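# Tuck chair under desk and park cart in bay

## Task

Roll the office chair fully beneath the desk so that it finishes upright with every wheel on the floor; bring the utility cart into the yellow-taped bay with each of its four wheels inside the tape and none resting on it; keep the desk close to where it started, with everything on it still there and nothing overhanging its edges; the robot must not topple or be left leaning, since that fails the job; at the end, release whatever is held and back the robot away.

## Robot and tools

The robot is TidyBot++: a wheeled base (0.54 m long, 0.50 m wide, 0.38 m tall) on four driven casters, carrying a single seven-joint arm that ends in a two-finger gripper. The shoulder sits 0.12 m ahead of the base centre, 0.68 m up. Cameras: base_camera (fixed on the base, facing forward) and wrist_camera (looks along the hand). The arm begins folded with the hand aimed at the floor, poking up to 0.08 m beyond the base front.

Frames. Base frame: origin on the floor below the base centre, x ahead, y to the left, z up, in metres. hand_pose is reported in this frame as x, y, z, qw, qx, qy, qz for the point between the finger pads; the hand's own z runs out along the fingers and the fingers close along its y. Odometry frame: where the base frame was when the scene began. base_odometry counts wheel rotation only, so wheel slip looks like travel; its heading is in radians, left positive, -3.142 to 3.142. base_tilt gives lean in degrees, positive when leaning forward or to the right.

move. One call carries one action; keys other than cameras and blocking form the action.
- base: an object with any of translate_m (metres, forward positive, -2 to 2), strafe_m (metres, left positive, -2 to 2), rotate_rad (radians, counter-clockwise from above positive, -6.3 to 6.3). These are offsets from where the base last reported itself, measured along its axes at the start of the command; translate and strafe together give one straight-line trip. A base move is cut off after 14 s (time_out).
- joints: absolute targets by name: joint_1_rad to joint_7_rad in radians, gripper_pos from 0 (open, about 85 mm gap) to 1 (shut, squeezing 100-150 N per finger). joint_2_rad is limited to ±2.249, joint_4_rad to ±2.579, joint_6_rad to ±2.099; the others turn freely and take the short way, so send steps below half a turn. joint_1_rad positive turns the arm clockwise from above, the opposite sense to rotate_rad.
- target: a single list of seven numbers, an absolute hand pose in the base frame: x, y, z in metres then the quaternion qw, qx, qy, qz. With target, joints may only contain gripper_pos. The solver picks the joint angles; the hand may curve or overshoot, and usually stops within about 3 cm. To correct, add (desired position minus read hand_pose) to the previous target. To keep a loaded hand still, resend hand_target, not hand_pose.
- speeds: optional top speeds for this action: translate_m and strafe_m 0.05-0.5 m/s (name only one when both are driven), rotate_rad 0.1-1.57 rad/s.
- cameras: list of base_camera, wrist_camera or all; [] for none. blocking: true (default) returns once all motion is at rest; false returns within about half a second while the robot keeps going.
An unknown key makes a call invalid; an out-of-range value gets it refused, and a refusal or an unrequested stop cancels the rest of that reply's move, wait and finished_scene calls.

wait(seconds 0-10, cameras) lets the scene run and returns state and images. stop(cameras) brakes everything still moving. zoom_image(camera, region [x0, y0, x1, y1] in image pixels, at most 504 by 504) enlarges part of the latest image; base_camera is 644x364, wrist_camera 644x476. read_manual returns only licence text. finished_scene(scene: the current scene number) closes the scene for good; the goal must then hold with the robot gone.

Result lines. move shows done or the worst status word. base_status, joint_status, hand_status: done, moving, off_target (at rest away from target, maybe still pressing), stopped, contact_stop, time_out, not_followed, torque_fault, limit_stop_at_motor_heat. 'joint command not followed' with 'cause:' means a self-collision check withheld the targets; 'pose unreachable' means a target pose was withheld. on_its_own lists what the robot did unasked. motor_effort gives each motor's load in percent of maximum, with the peak in brackets. hand_target is where the hand would be if all joints reached their targets. 'ARM HIT' flags a hard hit on the base or the arm itself; MOTOR HOT warns of heating; an OVER-TEMPERATURE FAULT makes the arm sag until it cools. pictures names the cameras in image order.

Cautions. The arm neither slows for nor avoids obstacles, and nothing stops it striking the base. A raised hand caught on something while the base drives, or pushed sideways, can lift wheels or topple the robot; reaching far over nearby furniture from the folded pose can too. Back off or retract the arm to straighten a lean. A blocked base shoves hard until time_out and may still say done. Overloaded joints trigger a torque fault that freezes the arm 10 s. Don't drop or release moving items, slam, hit or push hard, squeeze a supported part hard, or strain the gripper. The hand tops out near 0.94 m only close to the base. Loads make the arm sag; don't command a loaded joint to its own reading. Long stretched holds heat motors. Brief external tugs on held or loose items can happen. Faster completion is preferred.

Each tool is called after "Emit:" by a JSON object that holds its "api" and its "payload", one argument or row to a line.

## Session

Emit:
{"api": "move", "payload": {

}}

Scene clock: 0.00 s.
base_odometry: x=+0.000 y=+0.000 heading=+0.000
base_tilt: forward=-0.1 right=+0.5
base_status: not commanded
joint_positions: joint_1_rad=+0.019 joint_2_rad=-0.347 joint_3_rad=+3.163 joint_4_rad=-2.534 joint_5_rad=+0.039 joint_6_rad=-0.909 joint_7_rad=+1.553 gripper_pos=+0.000
joint_status: not commanded
motor_effort: joint_1_rad=+0 joint_2_rad=-1 joint_3_rad=+0 joint_4_rad=+14 joint_5_rad=+0 joint_6_rad=+0 joint_7_rad=+1
hand_pose: x=+0.2468 y=-0.0124 z=+0.5852 quat_wxyz=(+0.012, +1.000, -0.017, +0.023) (m; base frame)
hand_target: x=+0.2479 y=-0.0124 z=+0.5857 quat_wxyz=(+0.012, +0.999, -0.017, +0.024) (m; base frame)
hand_status: not commanded
pictures: base_camera, wrist_camera

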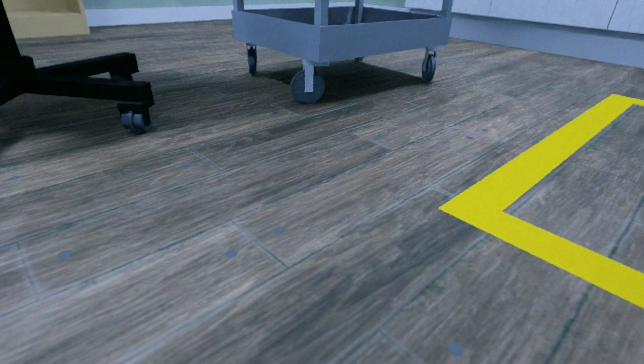

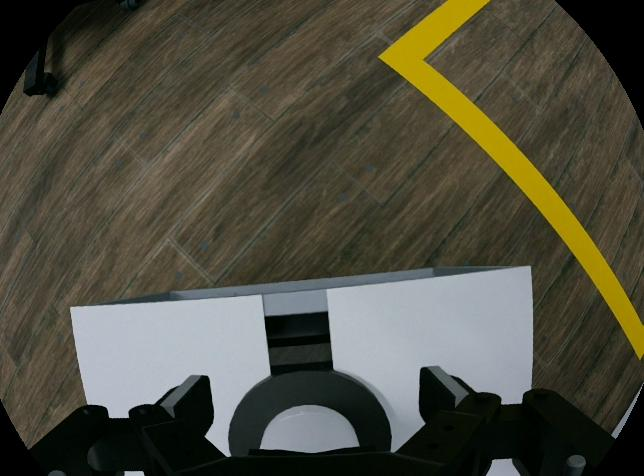

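Emit:
{"api": "move", "payload": {
  "joints": {"joint_6_rad":0.35}
}}

Emit:
{"api": "move", "payload": {
  "joints": {"joint_1_rad":1.0},
  "cameras": ["wrist_camera"]
}}

Emit:
{"api": "move", "payload": {
  "joints": {"joint_1_rad":-1.0},
  "cameras": ["wrist_camera"]
}}

Scene clock: 10.70 s.
move: done
base_odometry: x=+0.000 y=+0.000 heading=+0.000
base_tilt: forward=+0.0 right=+0.4
base_status: not commanded
joint_positions: joint_1_rad=+0.019 joint_2_rad=-0.348 joint_3_rad=+3.163 joint_4_rad=-2.534 joint_5_rad=+0.039 joint_6_rad=+0.303 joint_7_rad=+1.553 gripper_pos=+0.000
joint_status: all done
motor_effort: joint_1_rad=+0(1) joint_2_rad=-6(7) joint_3_rad=+0(1) joint_4_rad=+18(19) joint_5_rad=+0(1) joint_6_rad=+8(9) joint_7_rad=+1(1)
hand_pose: x=+0.5287 y=-0.0119 z=+0.8003 quat_wxyz=(+0.010, +0.809, -0.007, +0.588) (m; base frame)
hand_target: x=+0.5334 y=-0.0117 z=+0.8155 quat_wxyz=(+0.009, +0.794, -0.006, +0.608) (m; base frame)
hand_status: not commanded
pictures: base_camera, wrist_camera

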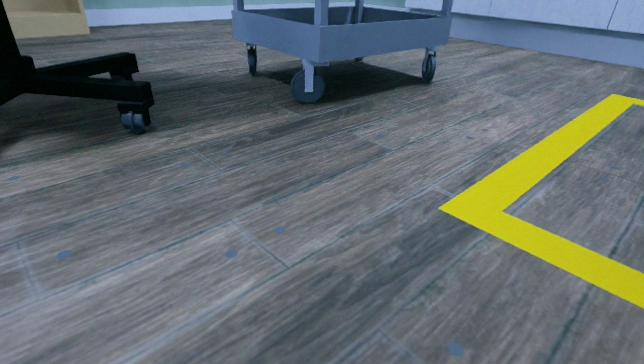

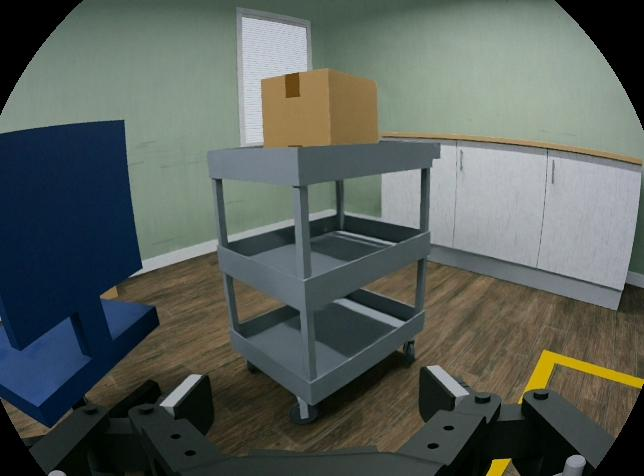

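Scene clock: 12.97 s.
move: done
base_odometry: x=+0.000 y=+0.000 heading=+0.000
base_tilt: forward=+0.0 right=+0.4
base_status: not commanded
joint_positions: joint_1_rad=+0.977 joint_2_rad=-0.348 joint_3_rad=+3.163 joint_4_rad=-2.534 joint_5_rad=+0.039 joint_6_rad=+0.303 joint_7_rad=+1.553 gripper_pos=+0.000
joint_status: all done
motor_effort: joint_1_rad=+0(2) joint_2_rad=-6(7) joint_3_rad=+0(1) joint_4_rad=+18(19) joint_5_rad=+0(1) joint_6_rad=+8(9) joint_7_rad=+0(1)
hand_pose: x=+0.3448 y=-0.3421 z=+0.8004 quat_wxyz=(+0.280, +0.714, -0.379, +0.518) (m; base frame)
hand_target: x=+0.3398 y=-0.3509 z=+0.8155 quat_wxyz=(+0.295, +0.697, -0.380, +0.532) (m; base frame)
hand_status: not commanded
pictures: wrist_camera

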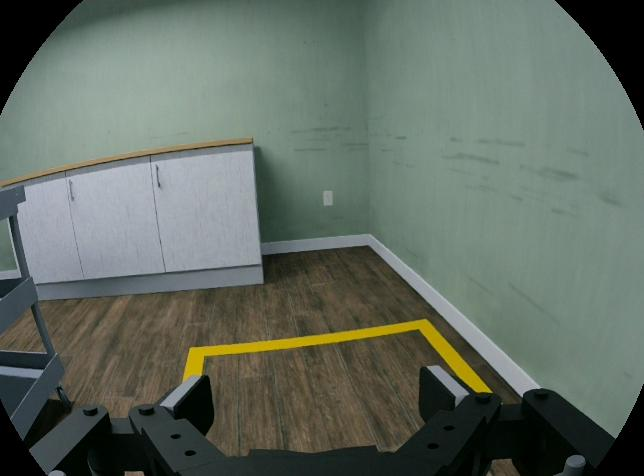

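Scene clock: 16.07 s.
move: done
base_odometry: x=+0.000 y=+0.000 heading=+0.000
base_tilt: forward=-0.1 right=+0.4
base_status: not commanded
joint_positions: joint_1_rad=-0.977 joint_2_rad=-0.348 joint_3_rad=+3.163 joint_4_rad=-2.534 joint_5_rad=+0.039 joint_6_rad=+0.304 joint_7_rad=+1.553 gripper_pos=+0.000
joint_status: all done
motor_effort: joint_1_rad=+0(2) joint_2_rad=-6(7) joint_3_rad=-1(1) joint_4_rad=+19(19) joint_5_rad=+0(1) joint_6_rad=+8(9) joint_7_rad=+0(1)
hand_pose: x=+0.3518 y=+0.3374 z=+0.8006 quat_wxyz=(-0.273, +0.713, +0.380, +0.522) (m; base frame)
hand_target: x=+0.3462 y=+0.3468 z=+0.8155 quat_wxyz=(-0.288, +0.696, +0.382, +0.535) (m; base frame)
hand_status: not commanded
pictures: wrist_camera

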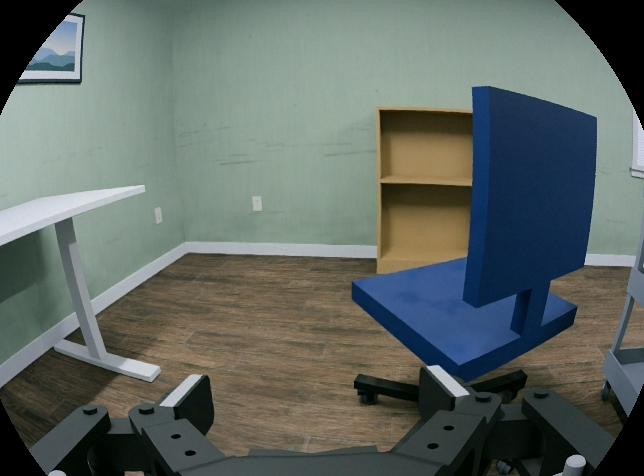

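Emit:
{"api": "move", "payload": {
  "joints": {"joint_1_rad":-1.9},
  "cameras": ["wrist_camera"]
}}

Emit:
{"api": "move", "payload": {
  "joints": {"joint_1_rad":-0.4},
  "cameras": ["wrist_camera"]
}}

Emit:
{"api": "move", "payload": {
  "joints": {"joint_1_rad":1.4,"joint_6_rad":0.1},
  "cameras": ["wrist_camera"]
}}

Scene clock: 24.03 s.
move: done
base_odometry: x=+0.000 y=+0.000 heading=+0.000
base_tilt: forward=-0.1 right=+0.4
base_status: not commanded
joint_positions: joint_1_rad=-1.877 joint_2_rad=-0.348 joint_3_rad=+3.163 joint_4_rad=-2.534 joint_5_rad=+0.039 joint_6_rad=+0.304 joint_7_rad=+1.553 gripper_pos=+0.000
joint_status: all done
motor_effort: joint_1_rad=+0(1) joint_2_rad=-6(7) joint_3_rad=+0(1) joint_4_rad=+18(19) joint_5_rad=+0(1) joint_6_rad=+8(9) joint_7_rad=+0(1)
hand_pose: x=-0.0007 y=+0.3921 z=+0.8006 quat_wxyz=(-0.473, +0.477, +0.653, +0.351) (m; base frame)
hand_target: x=-0.0114 y=+0.3936 z=+0.8155 quat_wxyz=(-0.492, +0.461, +0.646, +0.357) (m; base frame)
hand_status: not commanded
pictures: wrist_camera

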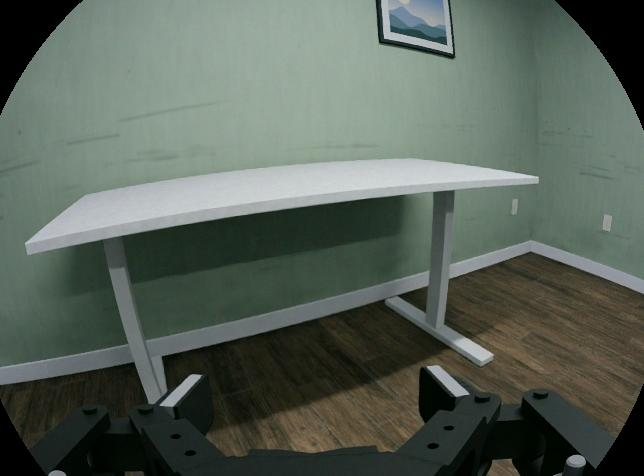

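Scene clock: 26.77 s.
move: done
base_odometry: x=+0.000 y=+0.000 heading=+0.000
base_tilt: forward=-0.1 right=+0.4
base_status: not commanded
joint_positions: joint_1_rad=-0.423 joint_2_rad=-0.348 joint_3_rad=+3.163 joint_4_rad=-2.534 joint_5_rad=+0.039 joint_6_rad=+0.304 joint_7_rad=+1.553 gripper_pos=+0.000
joint_status: all done
motor_effort: joint_1_rad=+0(2) joint_2_rad=-6(7) joint_3_rad=+0(1) joint_4_rad=+19(19) joint_5_rad=+0(1) joint_6_rad=+8(9) joint_7_rad=+1(1)
hand_pose: x=+0.4945 y=+0.1644 z=+0.8007 quat_wxyz=(-0.120, +0.790, +0.171, +0.577) (m; base frame)
hand_target: x=+0.5024 y=+0.1579 z=+0.8155 quat_wxyz=(-0.117, +0.778, +0.159, +0.597) (m; base frame)
hand_status: not commanded
pictures: wrist_camera

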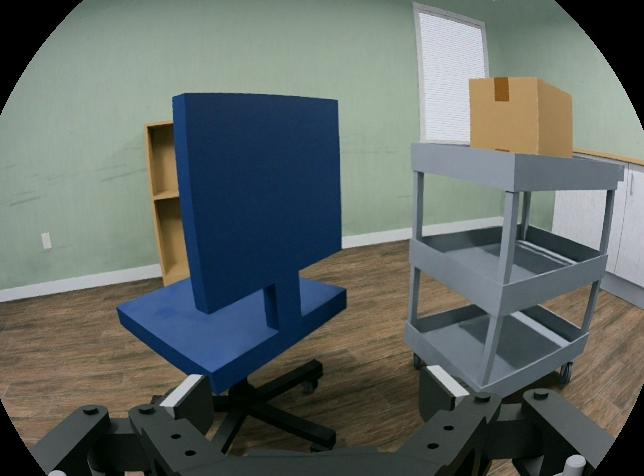

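Scene clock: 29.73 s.
move: done
base_odometry: x=+0.000 y=+0.000 heading=+0.000
base_tilt: forward=-0.2 right=+0.4
base_status: not commanded
joint_positions: joint_1_rad=+1.377 joint_2_rad=-0.348 joint_3_rad=+3.163 joint_4_rad=-2.534 joint_5_rad=+0.039 joint_6_rad=+0.137 joint_7_rad=+1.553 gripper_pos=+0.000
joint_status: all done
motor_effort: joint_1_rad=+0(2) joint_2_rad=-6(7) joint_3_rad=+0(1) joint_4_rad=+18(19) joint_5_rad=+0(0) joint_6_rad=+8(9) joint_7_rad=+1(1)
hand_pose: x=+0.1888 y=-0.3837 z=+0.7527 quat_wxyz=(+0.334, +0.660, -0.543, +0.398) (m; base frame)
hand_target: x=+0.1789 y=-0.3805 z=+0.7437 quat_wxyz=(+0.329, +0.660, -0.557, +0.382) (m; base frame)
hand_status: not commanded
pictures: wrist_camera

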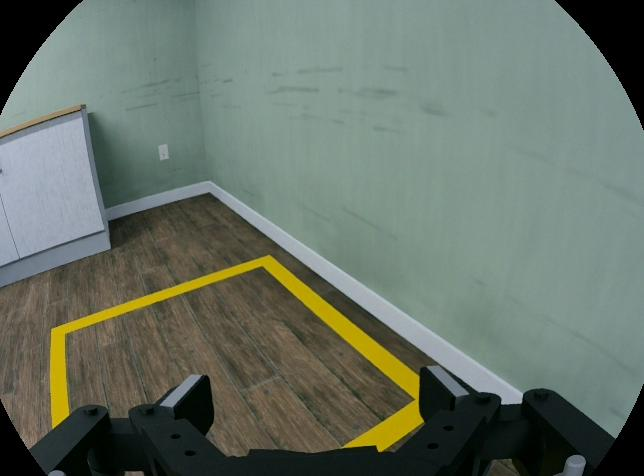

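Emit:
{"api": "move", "payload": {
  "base": {"rotate_rad":0.3},
  "joints": {"joint_1_rad":0.0,"joint_6_rad":0.1}
}}

Emit:
{"api": "move", "payload": {
  "base": {"translate_m":0.80,"strafe_m":-1.3,"rotate_rad":0.33}
}}

Scene clock: 121.43 s.
move: done
base_odometry: x=+0.000 y=+0.000 heading=+0.300
base_tilt: forward=+0.0 right=+0.5
base_status: done
joint_positions: joint_1_rad=+0.023 joint_2_rad=-0.348 joint_3_rad=+3.163 joint_4_rad=-2.534 joint_5_rad=+0.039 joint_6_rad=+0.135 joint_7_rad=+1.553 gripper_pos=+0.000
joint_status: all done
motor_effort: joint_1_rad=+0(2) joint_2_rad=-6(7) joint_3_rad=+0(1) joint_4_rad=+18(19) joint_5_rad=+0(1) joint_6_rad=+8(8) joint_7_rad=+1(1)
hand_pose: x=+0.5085 y=-0.0143 z=+0.7522 quat_wxyz=(+0.011, +0.855, -0.010, +0.519) (m; base frame)
hand_target: x=+0.5042 y=-0.0056 z=+0.7437 quat_wxyz=(+0.006, +0.863, -0.001, +0.504) (m; base frame)
hand_status: not commanded
pictures: base_camera, wrist_camera

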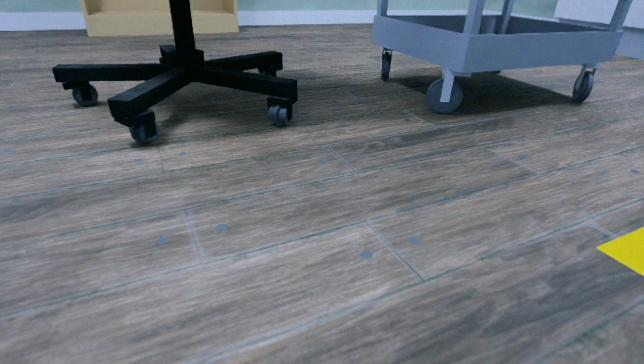

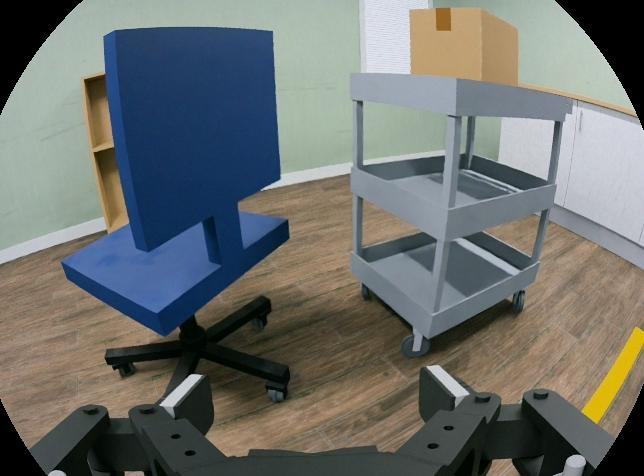

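Scene clock: 125.20 s.
move: done
base_odometry: x=+1.148 y=-1.006 heading=+0.631
base_tilt: forward=-0.1 right=+0.4
base_status: done
joint_positions: joint_1_rad=+0.017 joint_2_rad=-0.348 joint_3_rad=+3.162 joint_4_rad=-2.534 joint_5_rad=+0.039 joint_6_rad=+0.134 joint_7_rad=+1.553 gripper_pos=+0.000
joint_status: not commanded
motor_effort: joint_1_rad=+0(1) joint_2_rad=-6(7) joint_3_rad=+0(2) joint_4_rad=+18(19) joint_5_rad=+0(1) joint_6_rad=+7(8) joint_7_rad=+1(1)
hand_pose: x=+0.5084 y=-0.0119 z=+0.7520 quat_wxyz=(+0.010, +0.855, -0.007, +0.518) (m; base frame)
hand_target: x=+0.5042 y=-0.0056 z=+0.7437 quat_wxyz=(+0.006, +0.863, -0.001, +0.504) (m; base frame)
hand_status: not commanded
pictures: base_camera, wrist_camera

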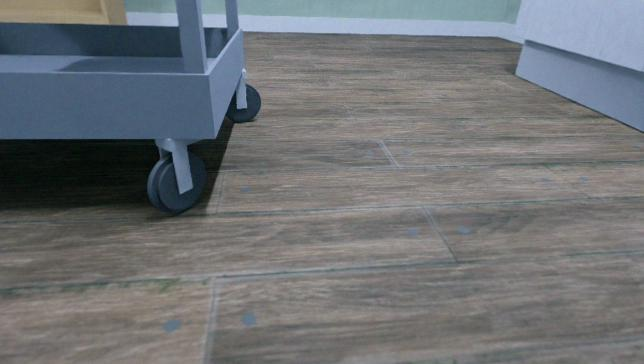

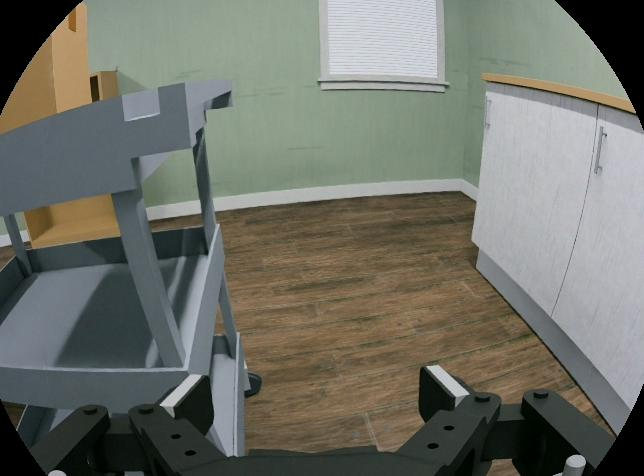

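Emit:
{"api": "move", "payload": {
  "base": {"strafe_m":-0.25},
  "joints": {"joint_6_rad":-0.9},
  "cameras": []
}}

Emit:
{"api": "move", "payload": {
  "base": {"translate_m":1.75},
  "cameras": []
}}

Emit:
{"api": "move", "payload": {
  "base": {"strafe_m":0.68,"rotate_rad":3.1416},
  "joints": {"joint_6_rad":0.1}
}}

Scene clock: 141.67 s.
move: done
base_odometry: x=+1.296 y=-1.208 heading=+0.631
base_tilt: forward=-0.1 right=+0.5
base_status: done
joint_positions: joint_1_rad=+0.017 joint_2_rad=-0.348 joint_3_rad=+3.162 joint_4_rad=-2.534 joint_5_rad=+0.039 joint_6_rad=-0.859 joint_7_rad=+1.553 gripper_pos=+0.000
joint_status: all done
motor_effort: joint_1_rad=+0(1) joint_2_rad=-1(6) joint_3_rad=+0(2) joint_4_rad=+14(18) joint_5_rad=+0(1) joint_6_rad=+1(7) joint_7_rad=+1(1)
hand_pose: x=+0.2622 y=-0.0123 z=+0.5862 quat_wxyz=(+0.012, +0.999, -0.015, +0.048) (m; base frame)
hand_target: x=+0.2508 y=-0.0100 z=+0.5859 quat_wxyz=(+0.012, +0.999, -0.007, +0.029) (m; base frame)
hand_status: not commanded
pictures: none
No camera images: "cameras" was empty.

Scene clock: 145.83 s.
move: done
base_odometry: x=+2.709 y=-0.176 heading=+0.631
base_tilt: forward=-0.1 right=+0.4
base_status: done
joint_positions: joint_1_rad=+0.017 joint_2_rad=-0.348 joint_3_rad=+3.162 joint_4_rad=-2.534 joint_5_rad=+0.039 joint_6_rad=-0.865 joint_7_rad=+1.553 gripper_pos=+0.000
joint_status: not commanded
motor_effort: joint_1_rad=+0(1) joint_2_rad=-2(3) joint_3_rad=+0(1) joint_4_rad=+14(16) joint_5_rad=+0(1) joint_6_rad=+1(2) joint_7_rad=+1(1)
hand_pose: x=+0.2606 y=-0.0123 z=+0.5861 quat_wxyz=(+0.012, +0.999, -0.015, +0.045) (m; base frame)
hand_target: x=+0.2508 y=-0.0100 z=+0.5859 quat_wxyz=(+0.012, +0.999, -0.007, +0.029) (m; base frame)
hand_status: not commanded
pictures: none
No camera images: "cameras" was empty.

Scene clock: 149.73 s.
move: done
base_odometry: x=+2.308 y=+0.374 heading=-2.512
base_tilt: forward=-0.1 right=+0.4
base_status: done
joint_positions: joint_1_rad=+0.016 joint_2_rad=-0.347 joint_3_rad=+3.162 joint_4_rad=-2.534 joint_5_rad=+0.039 joint_6_rad=+0.058 joint_7_rad=+1.553 gripper_pos=+0.000
joint_status: all done
motor_effort: joint_1_rad=+0(1) joint_2_rad=-5(8) joint_3_rad=+0(2) joint_4_rad=+18(19) joint_5_rad=+0(1) joint_6_rad=+7(8) joint_7_rad=+1(1)
hand_pose: x=+0.4966 y=-0.0116 z=+0.7311 quat_wxyz=(+0.010, +0.875, -0.007, +0.485) (m; base frame)
hand_target: x=+0.5042 y=-0.0056 z=+0.7437 quat_wxyz=(+0.006, +0.863, -0.001, +0.504) (m; base frame)
hand_status: not commanded
pictures: base_camera, wrist_camera

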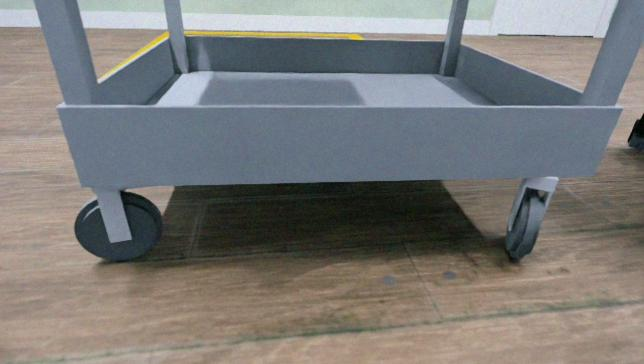

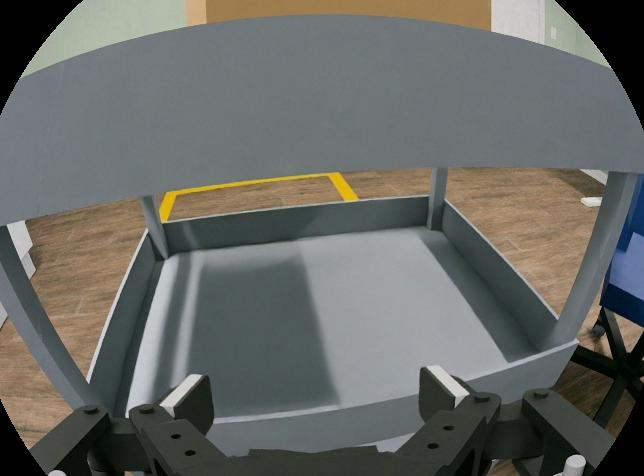

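Emit:
{"api": "move", "payload": {
  "joints": {"joint_6_rad":-0.9},
  "base": {"strafe_m":-0.16,"rotate_rad":0.2},
  "cameras": []
}}

Emit:
{"api": "move", "payload": {
  "joints": {"joint_1_rad":3.1},
  "cameras": []
}}

Emit:
{"api": "move", "payload": {
  "base": {"translate_m":0.9},
  "speeds": {"translate_m":0.12},
  "cameras": ["base_camera"]
}}

Scene clock: 179.53 s.
move: done
base_odometry: x=+2.214 y=+0.503 heading=-2.311
base_tilt: forward=-0.1 right=+0.5
base_status: done
joint_positions: joint_1_rad=+0.015 joint_2_rad=-0.347 joint_3_rad=+3.162 joint_4_rad=-2.534 joint_5_rad=+0.039 joint_6_rad=-0.862 joint_7_rad=+1.553 gripper_pos=+0.000
joint_status: all done
motor_effort: joint_1_rad=+0(1) joint_2_rad=-1(6) joint_3_rad=+0(2) joint_4_rad=+14(18) joint_5_rad=+0(1) joint_6_rad=+1(7) joint_7_rad=+0(1)
hand_pose: x=+0.2614 y=-0.0120 z=+0.5861 quat_wxyz=(+0.012, +0.999, -0.014, +0.046) (m; base frame)
hand_target: x=+0.2508 y=-0.0100 z=+0.5859 quat_wxyz=(+0.012, +0.999, -0.007, +0.029) (m; base frame)
hand_status: not commanded
pictures: none
No camera images: "cameras" was empty.

Scene clock: 183.43 s.
move: done
base_odometry: x=+2.214 y=+0.503 heading=-2.311
base_tilt: forward=-0.1 right=+0.5
base_status: not commanded
joint_positions: joint_1_rad=+3.076 joint_2_rad=-0.347 joint_3_rad=+3.162 joint_4_rad=-2.534 joint_5_rad=+0.039 joint_6_rad=-0.862 joint_7_rad=+1.553 gripper_pos=+0.000
joint_status: all done
motor_effort: joint_1_rad=+0(2) joint_2_rad=-1(2) joint_3_rad=+0(1) joint_4_rad=+14(15) joint_5_rad=+0(1) joint_6_rad=+1(2) joint_7_rad=+0(1)
hand_pose: x=-0.0239 y=+0.0006 z=+0.5861 quat_wxyz=(+0.047, +0.026, -0.999, -0.010) (m; base frame)
hand_target: x=-0.0132 y=+0.0045 z=+0.5859 quat_wxyz=(+0.029, +0.013, -0.999, -0.011) (m; base frame)
hand_status: not commanded
pictures: none
No camera images: "cameras" was empty.

Scene clock: 191.53 s.
move: done
base_odometry: x=+1.607 y=-0.161 heading=-2.310
base_tilt: forward=-0.7 right=+0.3
base_status: done
joint_positions: joint_1_rad=+3.077 joint_2_rad=-0.345 joint_3_rad=+3.162 joint_4_rad=-2.534 joint_5_rad=+0.039 joint_6_rad=-0.865 joint_7_rad=+1.553 gripper_pos=+0.000
joint_status: not commanded
motor_effort: joint_1_rad=+0(1) joint_2_rad=-1(5) joint_3_rad=+0(1) joint_4_rad=+14(16) joint_5_rad=+0(1) joint_6_rad=+0(2) joint_7_rad=+1(1)
hand_pose: x=-0.0228 y=+0.0008 z=+0.5857 quat_wxyz=(+0.044, +0.025, -0.999, -0.010) (m; base frame)
hand_target: x=-0.0132 y=+0.0045 z=+0.5859 quat_wxyz=(+0.029, +0.013, -0.999, -0.011) (m; base frame)
hand_status: not commanded
pictures: base_camera

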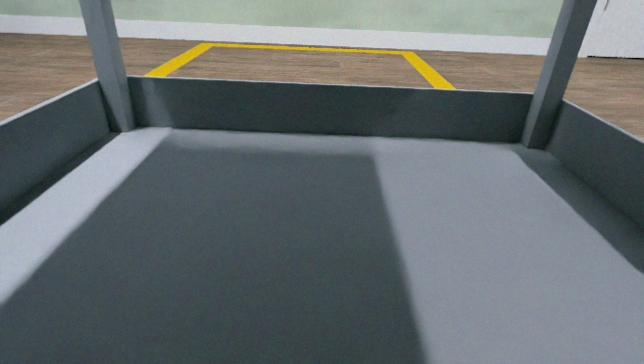

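Emit:
{"api": "move", "payload": {
  "base": {"translate_m":0.92,"strafe_m":0.07,"rotate_rad":0.05},
  "speeds": {"translate_m":0.15},
  "cameras": ["base_camera"]
}}

Emit:
{"api": "move", "payload": {
  "base": {"translate_m":-0.6}
}}

Scene clock: 214.00 s.
move: done
base_odometry: x=+1.040 y=-0.888 heading=-2.259
base_tilt: forward=-0.6 right=+0.2
base_status: done
joint_positions: joint_1_rad=+3.077 joint_2_rad=-0.344 joint_3_rad=+3.162 joint_4_rad=-2.534 joint_5_rad=+0.039 joint_6_rad=-0.865 joint_7_rad=+1.553 gripper_pos=+0.000
joint_status: not commanded
motor_effort: joint_1_rad=+0(1) joint_2_rad=+0(5) joint_3_rad=+0(1) joint_4_rad=+14(15) joint_5_rad=+0(1) joint_6_rad=+1(2) joint_7_rad=+1(1)
hand_pose: x=-0.0226 y=+0.0008 z=+0.5856 quat_wxyz=(+0.044, +0.025, -0.999, -0.010) (m; base frame)
hand_target: x=-0.0132 y=+0.0045 z=+0.5859 quat_wxyz=(+0.029, +0.013, -0.999, -0.011) (m; base frame)
hand_status: not commanded
pictures: base_camera

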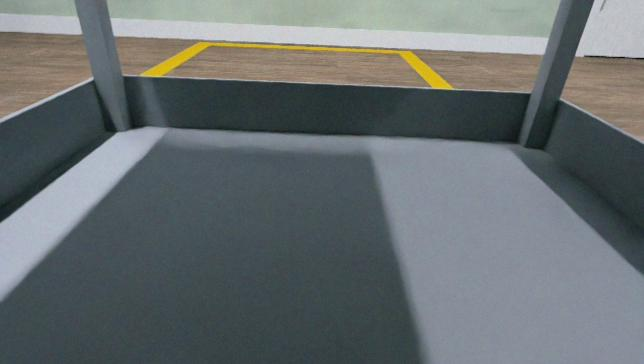

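Scene clock: 216.37 s.
move: done
base_odometry: x=+1.421 y=-0.424 heading=-2.259
base_tilt: forward=-0.1 right=+0.4
base_status: done
joint_positions: joint_1_rad=+3.078 joint_2_rad=-0.343 joint_3_rad=+3.162 joint_4_rad=-2.534 joint_5_rad=+0.039 joint_6_rad=-0.867 joint_7_rad=+1.553 gripper_pos=+0.000
joint_status: not commanded
motor_effort: joint_1_rad=+0(1) joint_2_rad=-1(4) joint_3_rad=+0(1) joint_4_rad=+14(16) joint_5_rad=+0(1) joint_6_rad=+0(2) joint_7_rad=+1(1)
hand_pose: x=-0.0219 y=+0.0009 z=+0.5854 quat_wxyz=(+0.042, +0.025, -0.999, -0.010) (m; base frame)
hand_target: x=-0.0132 y=+0.0045 z=+0.5859 quat_wxyz=(+0.029, +0.013, -0.999, -0.011) (m; base frame)
hand_status: not commanded
pictures: base_camera, wrist_camera

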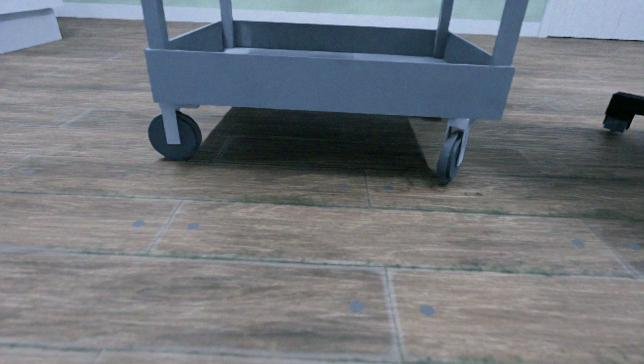

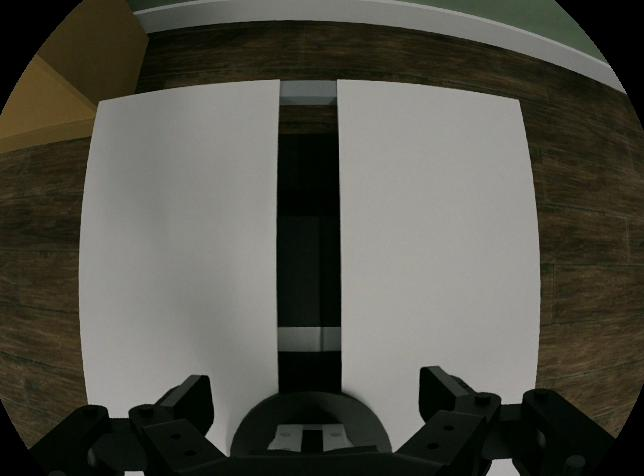

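Emit:
{"api": "zoom_image", "payload": {
  "camera": "base_camera",
  "region": [130, 80, 500, 200]
}}

Scaled by 1.362.

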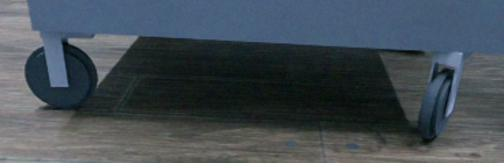

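Emit:
{"api": "move", "payload": {
  "joints": {"joint_1_rad":0.0},
  "cameras": []
}}

Emit:
{"api": "move", "payload": {
  "joints": {"joint_6_rad":0.0},
  "cameras": ["wrist_camera"]
}}

Emit:
{"api": "move", "payload": {
  "joints": {"joint_1_rad":0.7},
  "cameras": ["wrist_camera"]
}}

Scene clock: 241.33 s.
move: done
base_odometry: x=+1.421 y=-0.424 heading=-2.259
base_tilt: forward=-0.1 right=+0.4
base_status: not commanded
joint_positions: joint_1_rad=+0.024 joint_2_rad=-0.343 joint_3_rad=+3.162 joint_4_rad=-2.534 joint_5_rad=+0.039 joint_6_rad=-0.867 joint_7_rad=+1.553 gripper_pos=+0.000
joint_status: all done
motor_effort: joint_1_rad=+0(2) joint_2_rad=-2(3) joint_3_rad=+0(1) joint_4_rad=+14(15) joint_5_rad=+0(1) joint_6_rad=+1(1) joint_7_rad=+1(1)
hand_pose: x=+0.2593 y=-0.0132 z=+0.5854 quat_wxyz=(+0.012, +0.999, -0.019, +0.042) (m; base frame)
hand_target: x=+0.2508 y=-0.0100 z=+0.5859 quat_wxyz=(+0.012, +0.999, -0.007, +0.029) (m; base frame)
hand_status: not commanded
pictures: none
No camera images: "cameras" was empty.

Scene clock: 242.90 s.
move: done
base_odometry: x=+1.421 y=-0.424 heading=-2.259
base_tilt: forward=-0.1 right=+0.5
base_status: not commanded
joint_positions: joint_1_rad=+0.023 joint_2_rad=-0.343 joint_3_rad=+3.162 joint_4_rad=-2.534 joint_5_rad=+0.039 joint_6_rad=-0.044 joint_7_rad=+1.553 gripper_pos=+0.000
joint_status: all done
motor_effort: joint_1_rad=+0(1) joint_2_rad=-6(6) joint_3_rad=+0(1) joint_4_rad=+18(18) joint_5_rad=+0(0) joint_6_rad=+7(7) joint_7_rad=+1(1)
hand_pose: x=+0.4785 y=-0.0147 z=+0.7038 quat_wxyz=(+0.012, +0.899, -0.012, +0.438) (m; base frame)
hand_target: x=+0.4876 y=-0.0063 z=+0.7174 quat_wxyz=(+0.006, +0.888, -0.001, +0.461) (m; base frame)
hand_status: not commanded
pictures: wrist_camera

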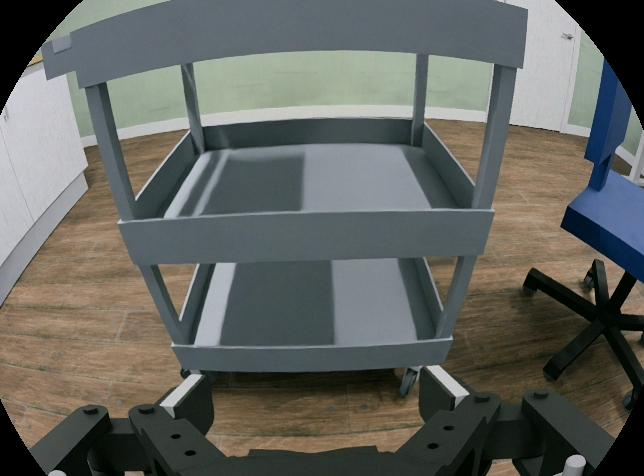

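Scene clock: 244.87 s.
move: done
base_odometry: x=+1.421 y=-0.424 heading=-2.259
base_tilt: forward=-0.1 right=+0.4
base_status: not commanded
joint_positions: joint_1_rad=+0.677 joint_2_rad=-0.343 joint_3_rad=+3.162 joint_4_rad=-2.534 joint_5_rad=+0.039 joint_6_rad=-0.044 joint_7_rad=+1.553 gripper_pos=+0.000
joint_status: all done
motor_effort: joint_1_rad=+0(2) joint_2_rad=-6(6) joint_3_rad=+0(1) joint_4_rad=+18(18) joint_5_rad=+0(1) joint_6_rad=+7(7) joint_7_rad=+0(1)
hand_pose: x=+0.3954 y=-0.2304 z=+0.7038 quat_wxyz=(+0.152, +0.847, -0.300, +0.411) (m; base frame)
hand_target: x=+0.3968 y=-0.2423 z=+0.7174 quat_wxyz=(+0.164, +0.833, -0.306, +0.431) (m; base frame)
hand_status: not commanded
pictures: wrist_camera

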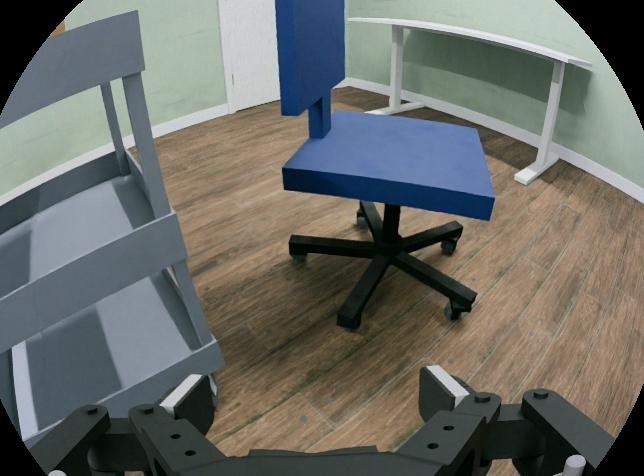

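Emit:
{"api": "move", "payload": {
  "joints": {"joint_6_rad":-0.9},
  "cameras": []
}}

Emit:
{"api": "move", "payload": {
  "joints": {"joint_1_rad":3.1},
  "base": {"strafe_m":-0.15},
  "cameras": []
}}

Emit:
{"api": "move", "payload": {
  "base": {"translate_m":0.36},
  "speeds": {"translate_m":0.15},
  "cameras": ["base_camera"]
}}

Emit:
{"api": "move", "payload": {
  "base": {"translate_m":0.16,"strafe_m":-0.11,"rotate_rad":0.3},
  "speeds": {"translate_m":0.1,"rotate_rad":0.18},
  "cameras": ["base_camera"]
}}

Scene clock: 315.17 s.
move: done
base_odometry: x=+1.421 y=-0.424 heading=-2.259
base_tilt: forward=-0.1 right=+0.4
base_status: not commanded
joint_positions: joint_1_rad=+0.677 joint_2_rad=-0.343 joint_3_rad=+3.162 joint_4_rad=-2.534 joint_5_rad=+0.039 joint_6_rad=-0.863 joint_7_rad=+1.553 gripper_pos=+0.000
joint_status: all done
motor_effort: joint_1_rad=+0(1) joint_2_rad=-2(6) joint_3_rad=+0(1) joint_4_rad=+14(18) joint_5_rad=+0(1) joint_6_rad=+1(7) joint_7_rad=+0(1)
hand_pose: x=+0.2234 y=-0.0966 z=+0.5855 quat_wxyz=(+0.026, +0.940, -0.338, +0.038) (m; base frame)
hand_target: x=+0.2134 y=-0.0926 z=+0.5859 quat_wxyz=(+0.021, +0.936, -0.350, +0.023) (m; base frame)
hand_status: not commanded
pictures: none
No camera images: "cameras" was empty.

Scene clock: 318.57 s.
move: done
base_odometry: x=+1.305 y=-0.329 heading=-2.259
base_tilt: forward=-0.1 right=+0.4
base_status: done
joint_positions: joint_1_rad=+3.076 joint_2_rad=-0.343 joint_3_rad=+3.162 joint_4_rad=-2.534 joint_5_rad=+0.039 joint_6_rad=-0.864 joint_7_rad=+1.553 gripper_pos=+0.000
joint_status: all done
motor_effort: joint_1_rad=+0(2) joint_2_rad=-2(4) joint_3_rad=+0(1) joint_4_rad=+13(15) joint_5_rad=+0(1) joint_6_rad=+1(1) joint_7_rad=+1(1)
hand_pose: x=-0.0228 y=+0.0006 z=+0.5854 quat_wxyz=(+0.044, +0.026, -0.999, -0.010) (m; base frame)
hand_target: x=-0.0132 y=+0.0045 z=+0.5859 quat_wxyz=(+0.029, +0.013, -0.999, -0.011) (m; base frame)
hand_status: not commanded
pictures: none
No camera images: "cameras" was empty.

Scene clock: 321.57 s.
move: done
base_odometry: x=+1.076 y=-0.607 heading=-2.260
base_tilt: forward=-0.1 right=+0.4
base_status: done
joint_positions: joint_1_rad=+3.077 joint_2_rad=-0.345 joint_3_rad=+3.162 joint_4_rad=-2.534 joint_5_rad=+0.039 joint_6_rad=-0.867 joint_7_rad=+1.553 gripper_pos=+0.000
joint_status: not commanded
motor_effort: joint_1_rad=+0(1) joint_2_rad=-1(4) joint_3_rad=-1(1) joint_4_rad=+15(16) joint_5_rad=+0(1) joint_6_rad=+1(2) joint_7_rad=+0(1)
hand_pose: x=-0.0220 y=+0.0007 z=+0.5856 quat_wxyz=(+0.043, +0.026, -0.999, -0.010) (m; base frame)
hand_target: x=-0.0132 y=+0.0045 z=+0.5859 quat_wxyz=(+0.029, +0.013, -0.999, -0.011) (m; base frame)
hand_status: not commanded
pictures: base_camera

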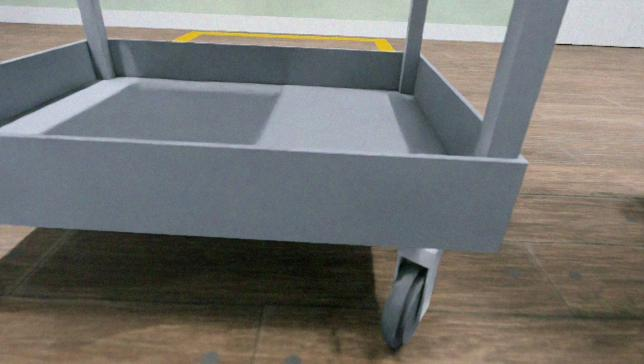

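Scene clock: 324.03 s.
move: done
base_odometry: x=+0.889 y=-0.660 heading=-1.959
base_tilt: forward=+0.0 right=+0.4
base_status: done
joint_positions: joint_1_rad=+3.077 joint_2_rad=-0.345 joint_3_rad=+3.162 joint_4_rad=-2.534 joint_5_rad=+0.039 joint_6_rad=-0.867 joint_7_rad=+1.553 gripper_pos=+0.000
joint_status: not commanded
motor_effort: joint_1_rad=+0(1) joint_2_rad=-1(3) joint_3_rad=+0(1) joint_4_rad=+14(15) joint_5_rad=+0(1) joint_6_rad=+1(2) joint_7_rad=+0(1)
hand_pose: x=-0.0220 y=+0.0008 z=+0.5856 quat_wxyz=(+0.043, +0.025, -0.999, -0.010) (m; base frame)
hand_target: x=-0.0132 y=+0.0045 z=+0.5859 quat_wxyz=(+0.029, +0.013, -0.999, -0.011) (m; base frame)
hand_status: not commanded
pictures: base_camera

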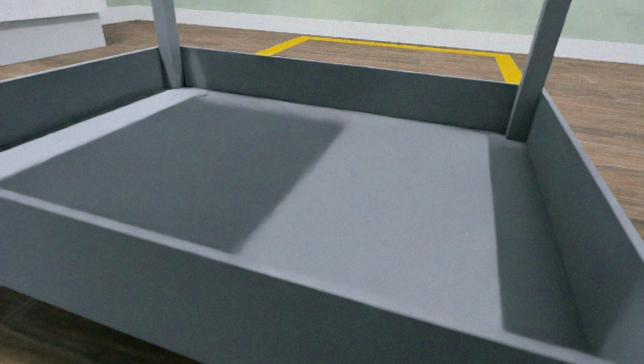

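Emit:
{"api": "move", "payload": {
  "base": {"translate_m":0.25},
  "speeds": {"translate_m":0.15},
  "cameras": ["base_camera"]
}}

Emit:
{"api": "move", "payload": {
  "base": {"translate_m":0.16,"strafe_m":-0.12,"rotate_rad":0.3},
  "speeds": {"translate_m":0.1,"rotate_rad":0.18},
  "cameras": ["base_camera"]
}}

Scene clock: 334.03 s.
move: done
base_odometry: x=+0.794 y=-0.892 heading=-1.959
base_tilt: forward=-0.2 right=+0.5
base_status: done
joint_positions: joint_1_rad=+3.078 joint_2_rad=-0.347 joint_3_rad=+3.162 joint_4_rad=-2.534 joint_5_rad=+0.039 joint_6_rad=-0.869 joint_7_rad=+1.553 gripper_pos=+0.000
joint_status: not commanded
motor_effort: joint_1_rad=+0(1) joint_2_rad=-1(6) joint_3_rad=+0(1) joint_4_rad=+14(16) joint_5_rad=+0(1) joint_6_rad=+0(2) joint_7_rad=+0(1)
hand_pose: x=-0.0214 y=+0.0010 z=+0.5858 quat_wxyz=(+0.043, +0.025, -0.999, -0.010) (m; base frame)
hand_target: x=-0.0132 y=+0.0045 z=+0.5859 quat_wxyz=(+0.029, +0.013, -0.999, -0.011) (m; base frame)
hand_status: not commanded
pictures: base_camera

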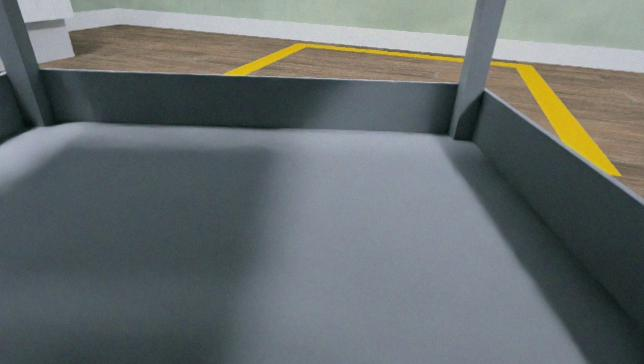

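Scene clock: 336.57 s.
move: done
base_odometry: x=+0.623 y=-0.994 heading=-1.658
base_tilt: forward=-0.2 right=+0.4
base_status: done
joint_positions: joint_1_rad=+3.078 joint_2_rad=-0.347 joint_3_rad=+3.162 joint_4_rad=-2.534 joint_5_rad=+0.039 joint_6_rad=-0.869 joint_7_rad=+1.553 gripper_pos=+0.000
joint_status: not commanded
motor_effort: joint_1_rad=+1(1) joint_2_rad=-2(4) joint_3_rad=+0(1) joint_4_rad=+14(15) joint_5_rad=+0(1) joint_6_rad=+1(2) joint_7_rad=+1(1)
hand_pose: x=-0.0214 y=+0.0010 z=+0.5857 quat_wxyz=(+0.043, +0.025, -0.999, -0.010) (m; base frame)
hand_target: x=-0.0132 y=+0.0045 z=+0.5859 quat_wxyz=(+0.029, +0.013, -0.999, -0.011) (m; base frame)
hand_status: not commanded
pictures: base_camera

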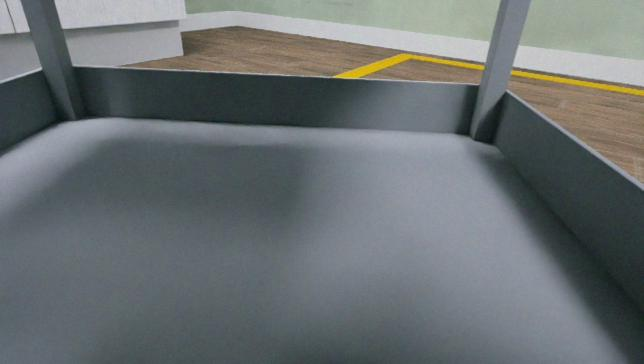

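Emit:
{"api": "move", "payload": {
  "base": {"translate_m":0.18,"strafe_m":-0.2,"rotate_rad":0.3},
  "speeds": {"translate_m":0.12,"rotate_rad":0.18},
  "cameras": ["base_camera"]
}}

Emit:
{"api": "move", "payload": {
  "base": {"translate_m":0.18,"strafe_m":-0.16,"rotate_rad":0.3},
  "speeds": {"translate_m":0.12,"rotate_rad":0.18},
  "cameras": ["base_camera"]
}}

Emit:
{"api": "move", "payload": {
  "base": {"translate_m":0.18,"strafe_m":-0.16,"rotate_rad":0.3},
  "speeds": {"translate_m":0.12,"rotate_rad":0.18},
  "cameras": ["base_camera"]
}}

Emit:
{"api": "move", "payload": {
  "base": {"translate_m":-0.5},
  "cameras": ["base_camera"]
}}

Scene clock: 353.47 s.
move: done
base_odometry: x=+0.407 y=-1.156 heading=-1.358
base_tilt: forward=-0.1 right=+0.5
base_status: done
joint_positions: joint_1_rad=+3.079 joint_2_rad=-0.347 joint_3_rad=+3.162 joint_4_rad=-2.534 joint_5_rad=+0.039 joint_6_rad=-0.869 joint_7_rad=+1.553 gripper_pos=+0.000
joint_status: not commanded
motor_effort: joint_1_rad=+0(1) joint_2_rad=-2(3) joint_3_rad=+0(1) joint_4_rad=+15(15) joint_5_rad=+0(1) joint_6_rad=+1(1) joint_7_rad=+1(1)
hand_pose: x=-0.0214 y=+0.0010 z=+0.5857 quat_wxyz=(+0.043, +0.025, -0.999, -0.010) (m; base frame)
hand_target: x=-0.0132 y=+0.0045 z=+0.5859 quat_wxyz=(+0.029, +0.013, -0.999, -0.011) (m; base frame)
hand_status: not commanded
pictures: base_camera

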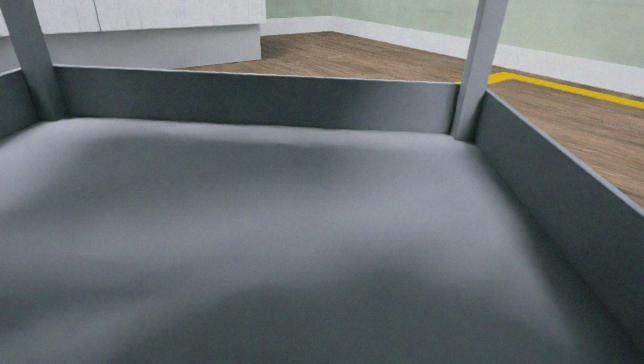

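Scene clock: 356.03 s.
move: done
base_odometry: x=+0.289 y=-1.366 heading=-1.057
base_tilt: forward=-0.1 right=+0.5
base_status: done
joint_positions: joint_1_rad=+3.079 joint_2_rad=-0.347 joint_3_rad=+3.162 joint_4_rad=-2.534 joint_5_rad=+0.039 joint_6_rad=-0.869 joint_7_rad=+1.553 gripper_pos=+0.000
joint_status: not commanded
motor_effort: joint_1_rad=+0(1) joint_2_rad=-1(3) joint_3_rad=+0(1) joint_4_rad=+14(15) joint_5_rad=+0(1) joint_6_rad=+1(2) joint_7_rad=+1(1)
hand_pose: x=-0.0213 y=+0.0011 z=+0.5857 quat_wxyz=(+0.043, +0.024, -0.999, -0.010) (m; base frame)
hand_target: x=-0.0132 y=+0.0045 z=+0.5859 quat_wxyz=(+0.029, +0.013, -0.999, -0.011) (m; base frame)
hand_status: not commanded
pictures: base_camera

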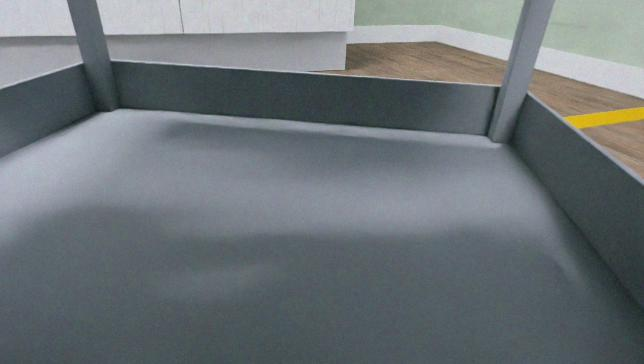

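Scene clock: 358.60 s.
move: done
base_odometry: x=+0.238 y=-1.601 heading=-0.757
base_tilt: forward=-0.1 right=+0.4
base_status: done
joint_positions: joint_1_rad=+3.079 joint_2_rad=-0.347 joint_3_rad=+3.162 joint_4_rad=-2.534 joint_5_rad=+0.039 joint_6_rad=-0.869 joint_7_rad=+1.553 gripper_pos=+0.000
joint_status: not commanded
motor_effort: joint_1_rad=+0(1) joint_2_rad=-1(3) joint_3_rad=+0(1) joint_4_rad=+13(15) joint_5_rad=+0(1) joint_6_rad=+1(1) joint_7_rad=+0(1)
hand_pose: x=-0.0213 y=+0.0011 z=+0.5857 quat_wxyz=(+0.043, +0.024, -0.999, -0.010) (m; base frame)
hand_target: x=-0.0132 y=+0.0045 z=+0.5859 quat_wxyz=(+0.029, +0.013, -0.999, -0.011) (m; base frame)
hand_status: not commanded
pictures: base_camera

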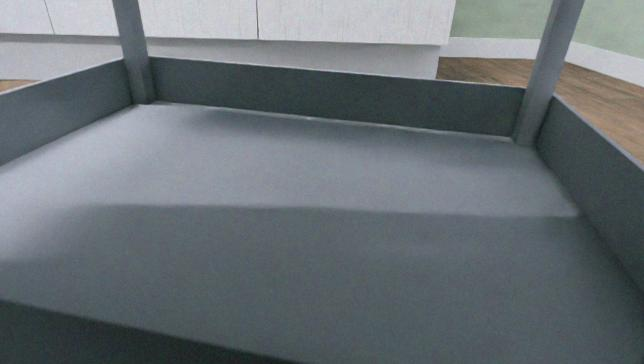

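Scene clock: 360.67 s.
move: done
base_odometry: x=-0.126 y=-1.258 heading=-0.756
base_tilt: forward=-0.1 right=+0.4
base_status: done
joint_positions: joint_1_rad=+3.079 joint_2_rad=-0.343 joint_3_rad=+3.162 joint_4_rad=-2.534 joint_5_rad=+0.039 joint_6_rad=-0.870 joint_7_rad=+1.553 gripper_pos=+0.000
joint_status: not commanded
motor_effort: joint_1_rad=+0(1) joint_2_rad=-2(4) joint_3_rad=+0(1) joint_4_rad=+14(16) joint_5_rad=+0(1) joint_6_rad=+0(2) joint_7_rad=+1(1)
hand_pose: x=-0.0208 y=+0.0011 z=+0.5853 quat_wxyz=(+0.041, +0.024, -0.999, -0.010) (m; base frame)
hand_target: x=-0.0132 y=+0.0045 z=+0.5859 quat_wxyz=(+0.029, +0.013, -0.999, -0.011) (m; base frame)
hand_status: not commanded
pictures: base_camera

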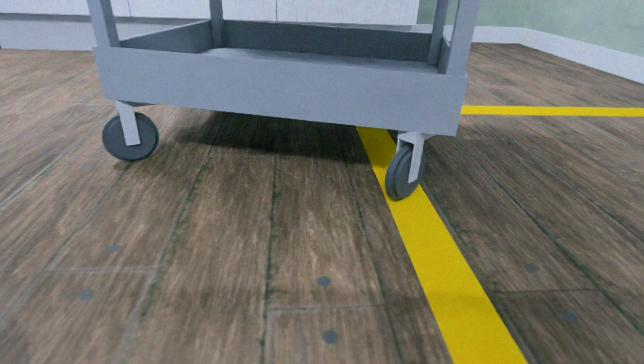

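Emit:
{"api": "move", "payload": {
  "base": {"strafe_m":0.9},
  "cameras": []
}}

Emit:
{"api": "move", "payload": {
  "base": {"translate_m":1.24},
  "cameras": []
}}

Emit:
{"api": "move", "payload": {
  "base": {"rotate_rad":-1.85},
  "cameras": ["base_camera"]
}}

Scene clock: 381.57 s.
move: done
base_odometry: x=+0.492 y=-0.603 heading=-0.756
base_tilt: forward=-0.1 right=+0.5
base_status: done
joint_positions: joint_1_rad=+3.080 joint_2_rad=-0.344 joint_3_rad=+3.163 joint_4_rad=-2.534 joint_5_rad=+0.038 joint_6_rad=-0.871 joint_7_rad=+1.553 gripper_pos=+0.000
joint_status: not commanded
motor_effort: joint_1_rad=+0(1) joint_2_rad=-2(4) joint_3_rad=+0(4) joint_4_rad=+14(15) joint_5_rad=+0(4) joint_6_rad=+1(2) joint_7_rad=+0(1)
hand_pose: x=-0.0205 y=+0.0014 z=+0.5854 quat_wxyz=(+0.041, +0.023, -0.999, -0.010) (m; base frame)
hand_target: x=-0.0132 y=+0.0045 z=+0.5859 quat_wxyz=(+0.029, +0.013, -0.999, -0.011) (m; base frame)
hand_status: not commanded
pictures: none
No camera images: "cameras" was empty.

Scene clock: 384.77 s.
move: done
base_odometry: x=+1.394 y=-1.454 heading=-0.756
base_tilt: forward=-0.1 right=+0.5
base_status: done
joint_positions: joint_1_rad=+3.080 joint_2_rad=-0.346 joint_3_rad=+3.163 joint_4_rad=-2.534 joint_5_rad=+0.038 joint_6_rad=-0.872 joint_7_rad=+1.553 gripper_pos=+0.000
joint_status: not commanded
motor_effort: joint_1_rad=+0(1) joint_2_rad=-2(4) joint_3_rad=+0(1) joint_4_rad=+14(16) joint_5_rad=+0(1) joint_6_rad=+1(2) joint_7_rad=+0(1)
hand_pose: x=-0.0205 y=+0.0014 z=+0.5855 quat_wxyz=(+0.041, +0.023, -0.999, -0.010) (m; base frame)
hand_target: x=-0.0132 y=+0.0045 z=+0.5859 quat_wxyz=(+0.029, +0.013, -0.999, -0.011) (m; base frame)
hand_status: not commanded
pictures: none
No camera images: "cameras" was empty.

Scene clock: 387.23 s.
move: done
base_odometry: x=+1.394 y=-1.454 heading=-2.605
base_tilt: forward=-0.1 right=+0.5
base_status: done
joint_positions: joint_1_rad=+3.080 joint_2_rad=-0.346 joint_3_rad=+3.163 joint_4_rad=-2.534 joint_5_rad=+0.038 joint_6_rad=-0.872 joint_7_rad=+1.553 gripper_pos=+0.000
joint_status: not commanded
motor_effort: joint_1_rad=+0(1) joint_2_rad=-1(2) joint_3_rad=+0(1) joint_4_rad=+14(15) joint_5_rad=+0(1) joint_6_rad=+1(1) joint_7_rad=+0(1)
hand_pose: x=-0.0205 y=+0.0014 z=+0.5855 quat_wxyz=(+0.041, +0.023, -0.999, -0.010) (m; base frame)
hand_target: x=-0.0132 y=+0.0045 z=+0.5859 quat_wxyz=(+0.029, +0.013, -0.999, -0.011) (m; base frame)
hand_status: not commanded
pictures: base_camera

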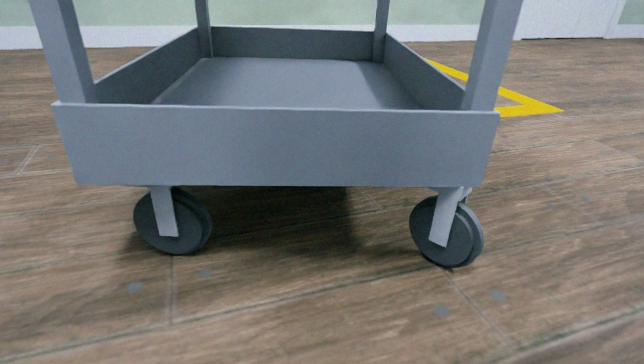

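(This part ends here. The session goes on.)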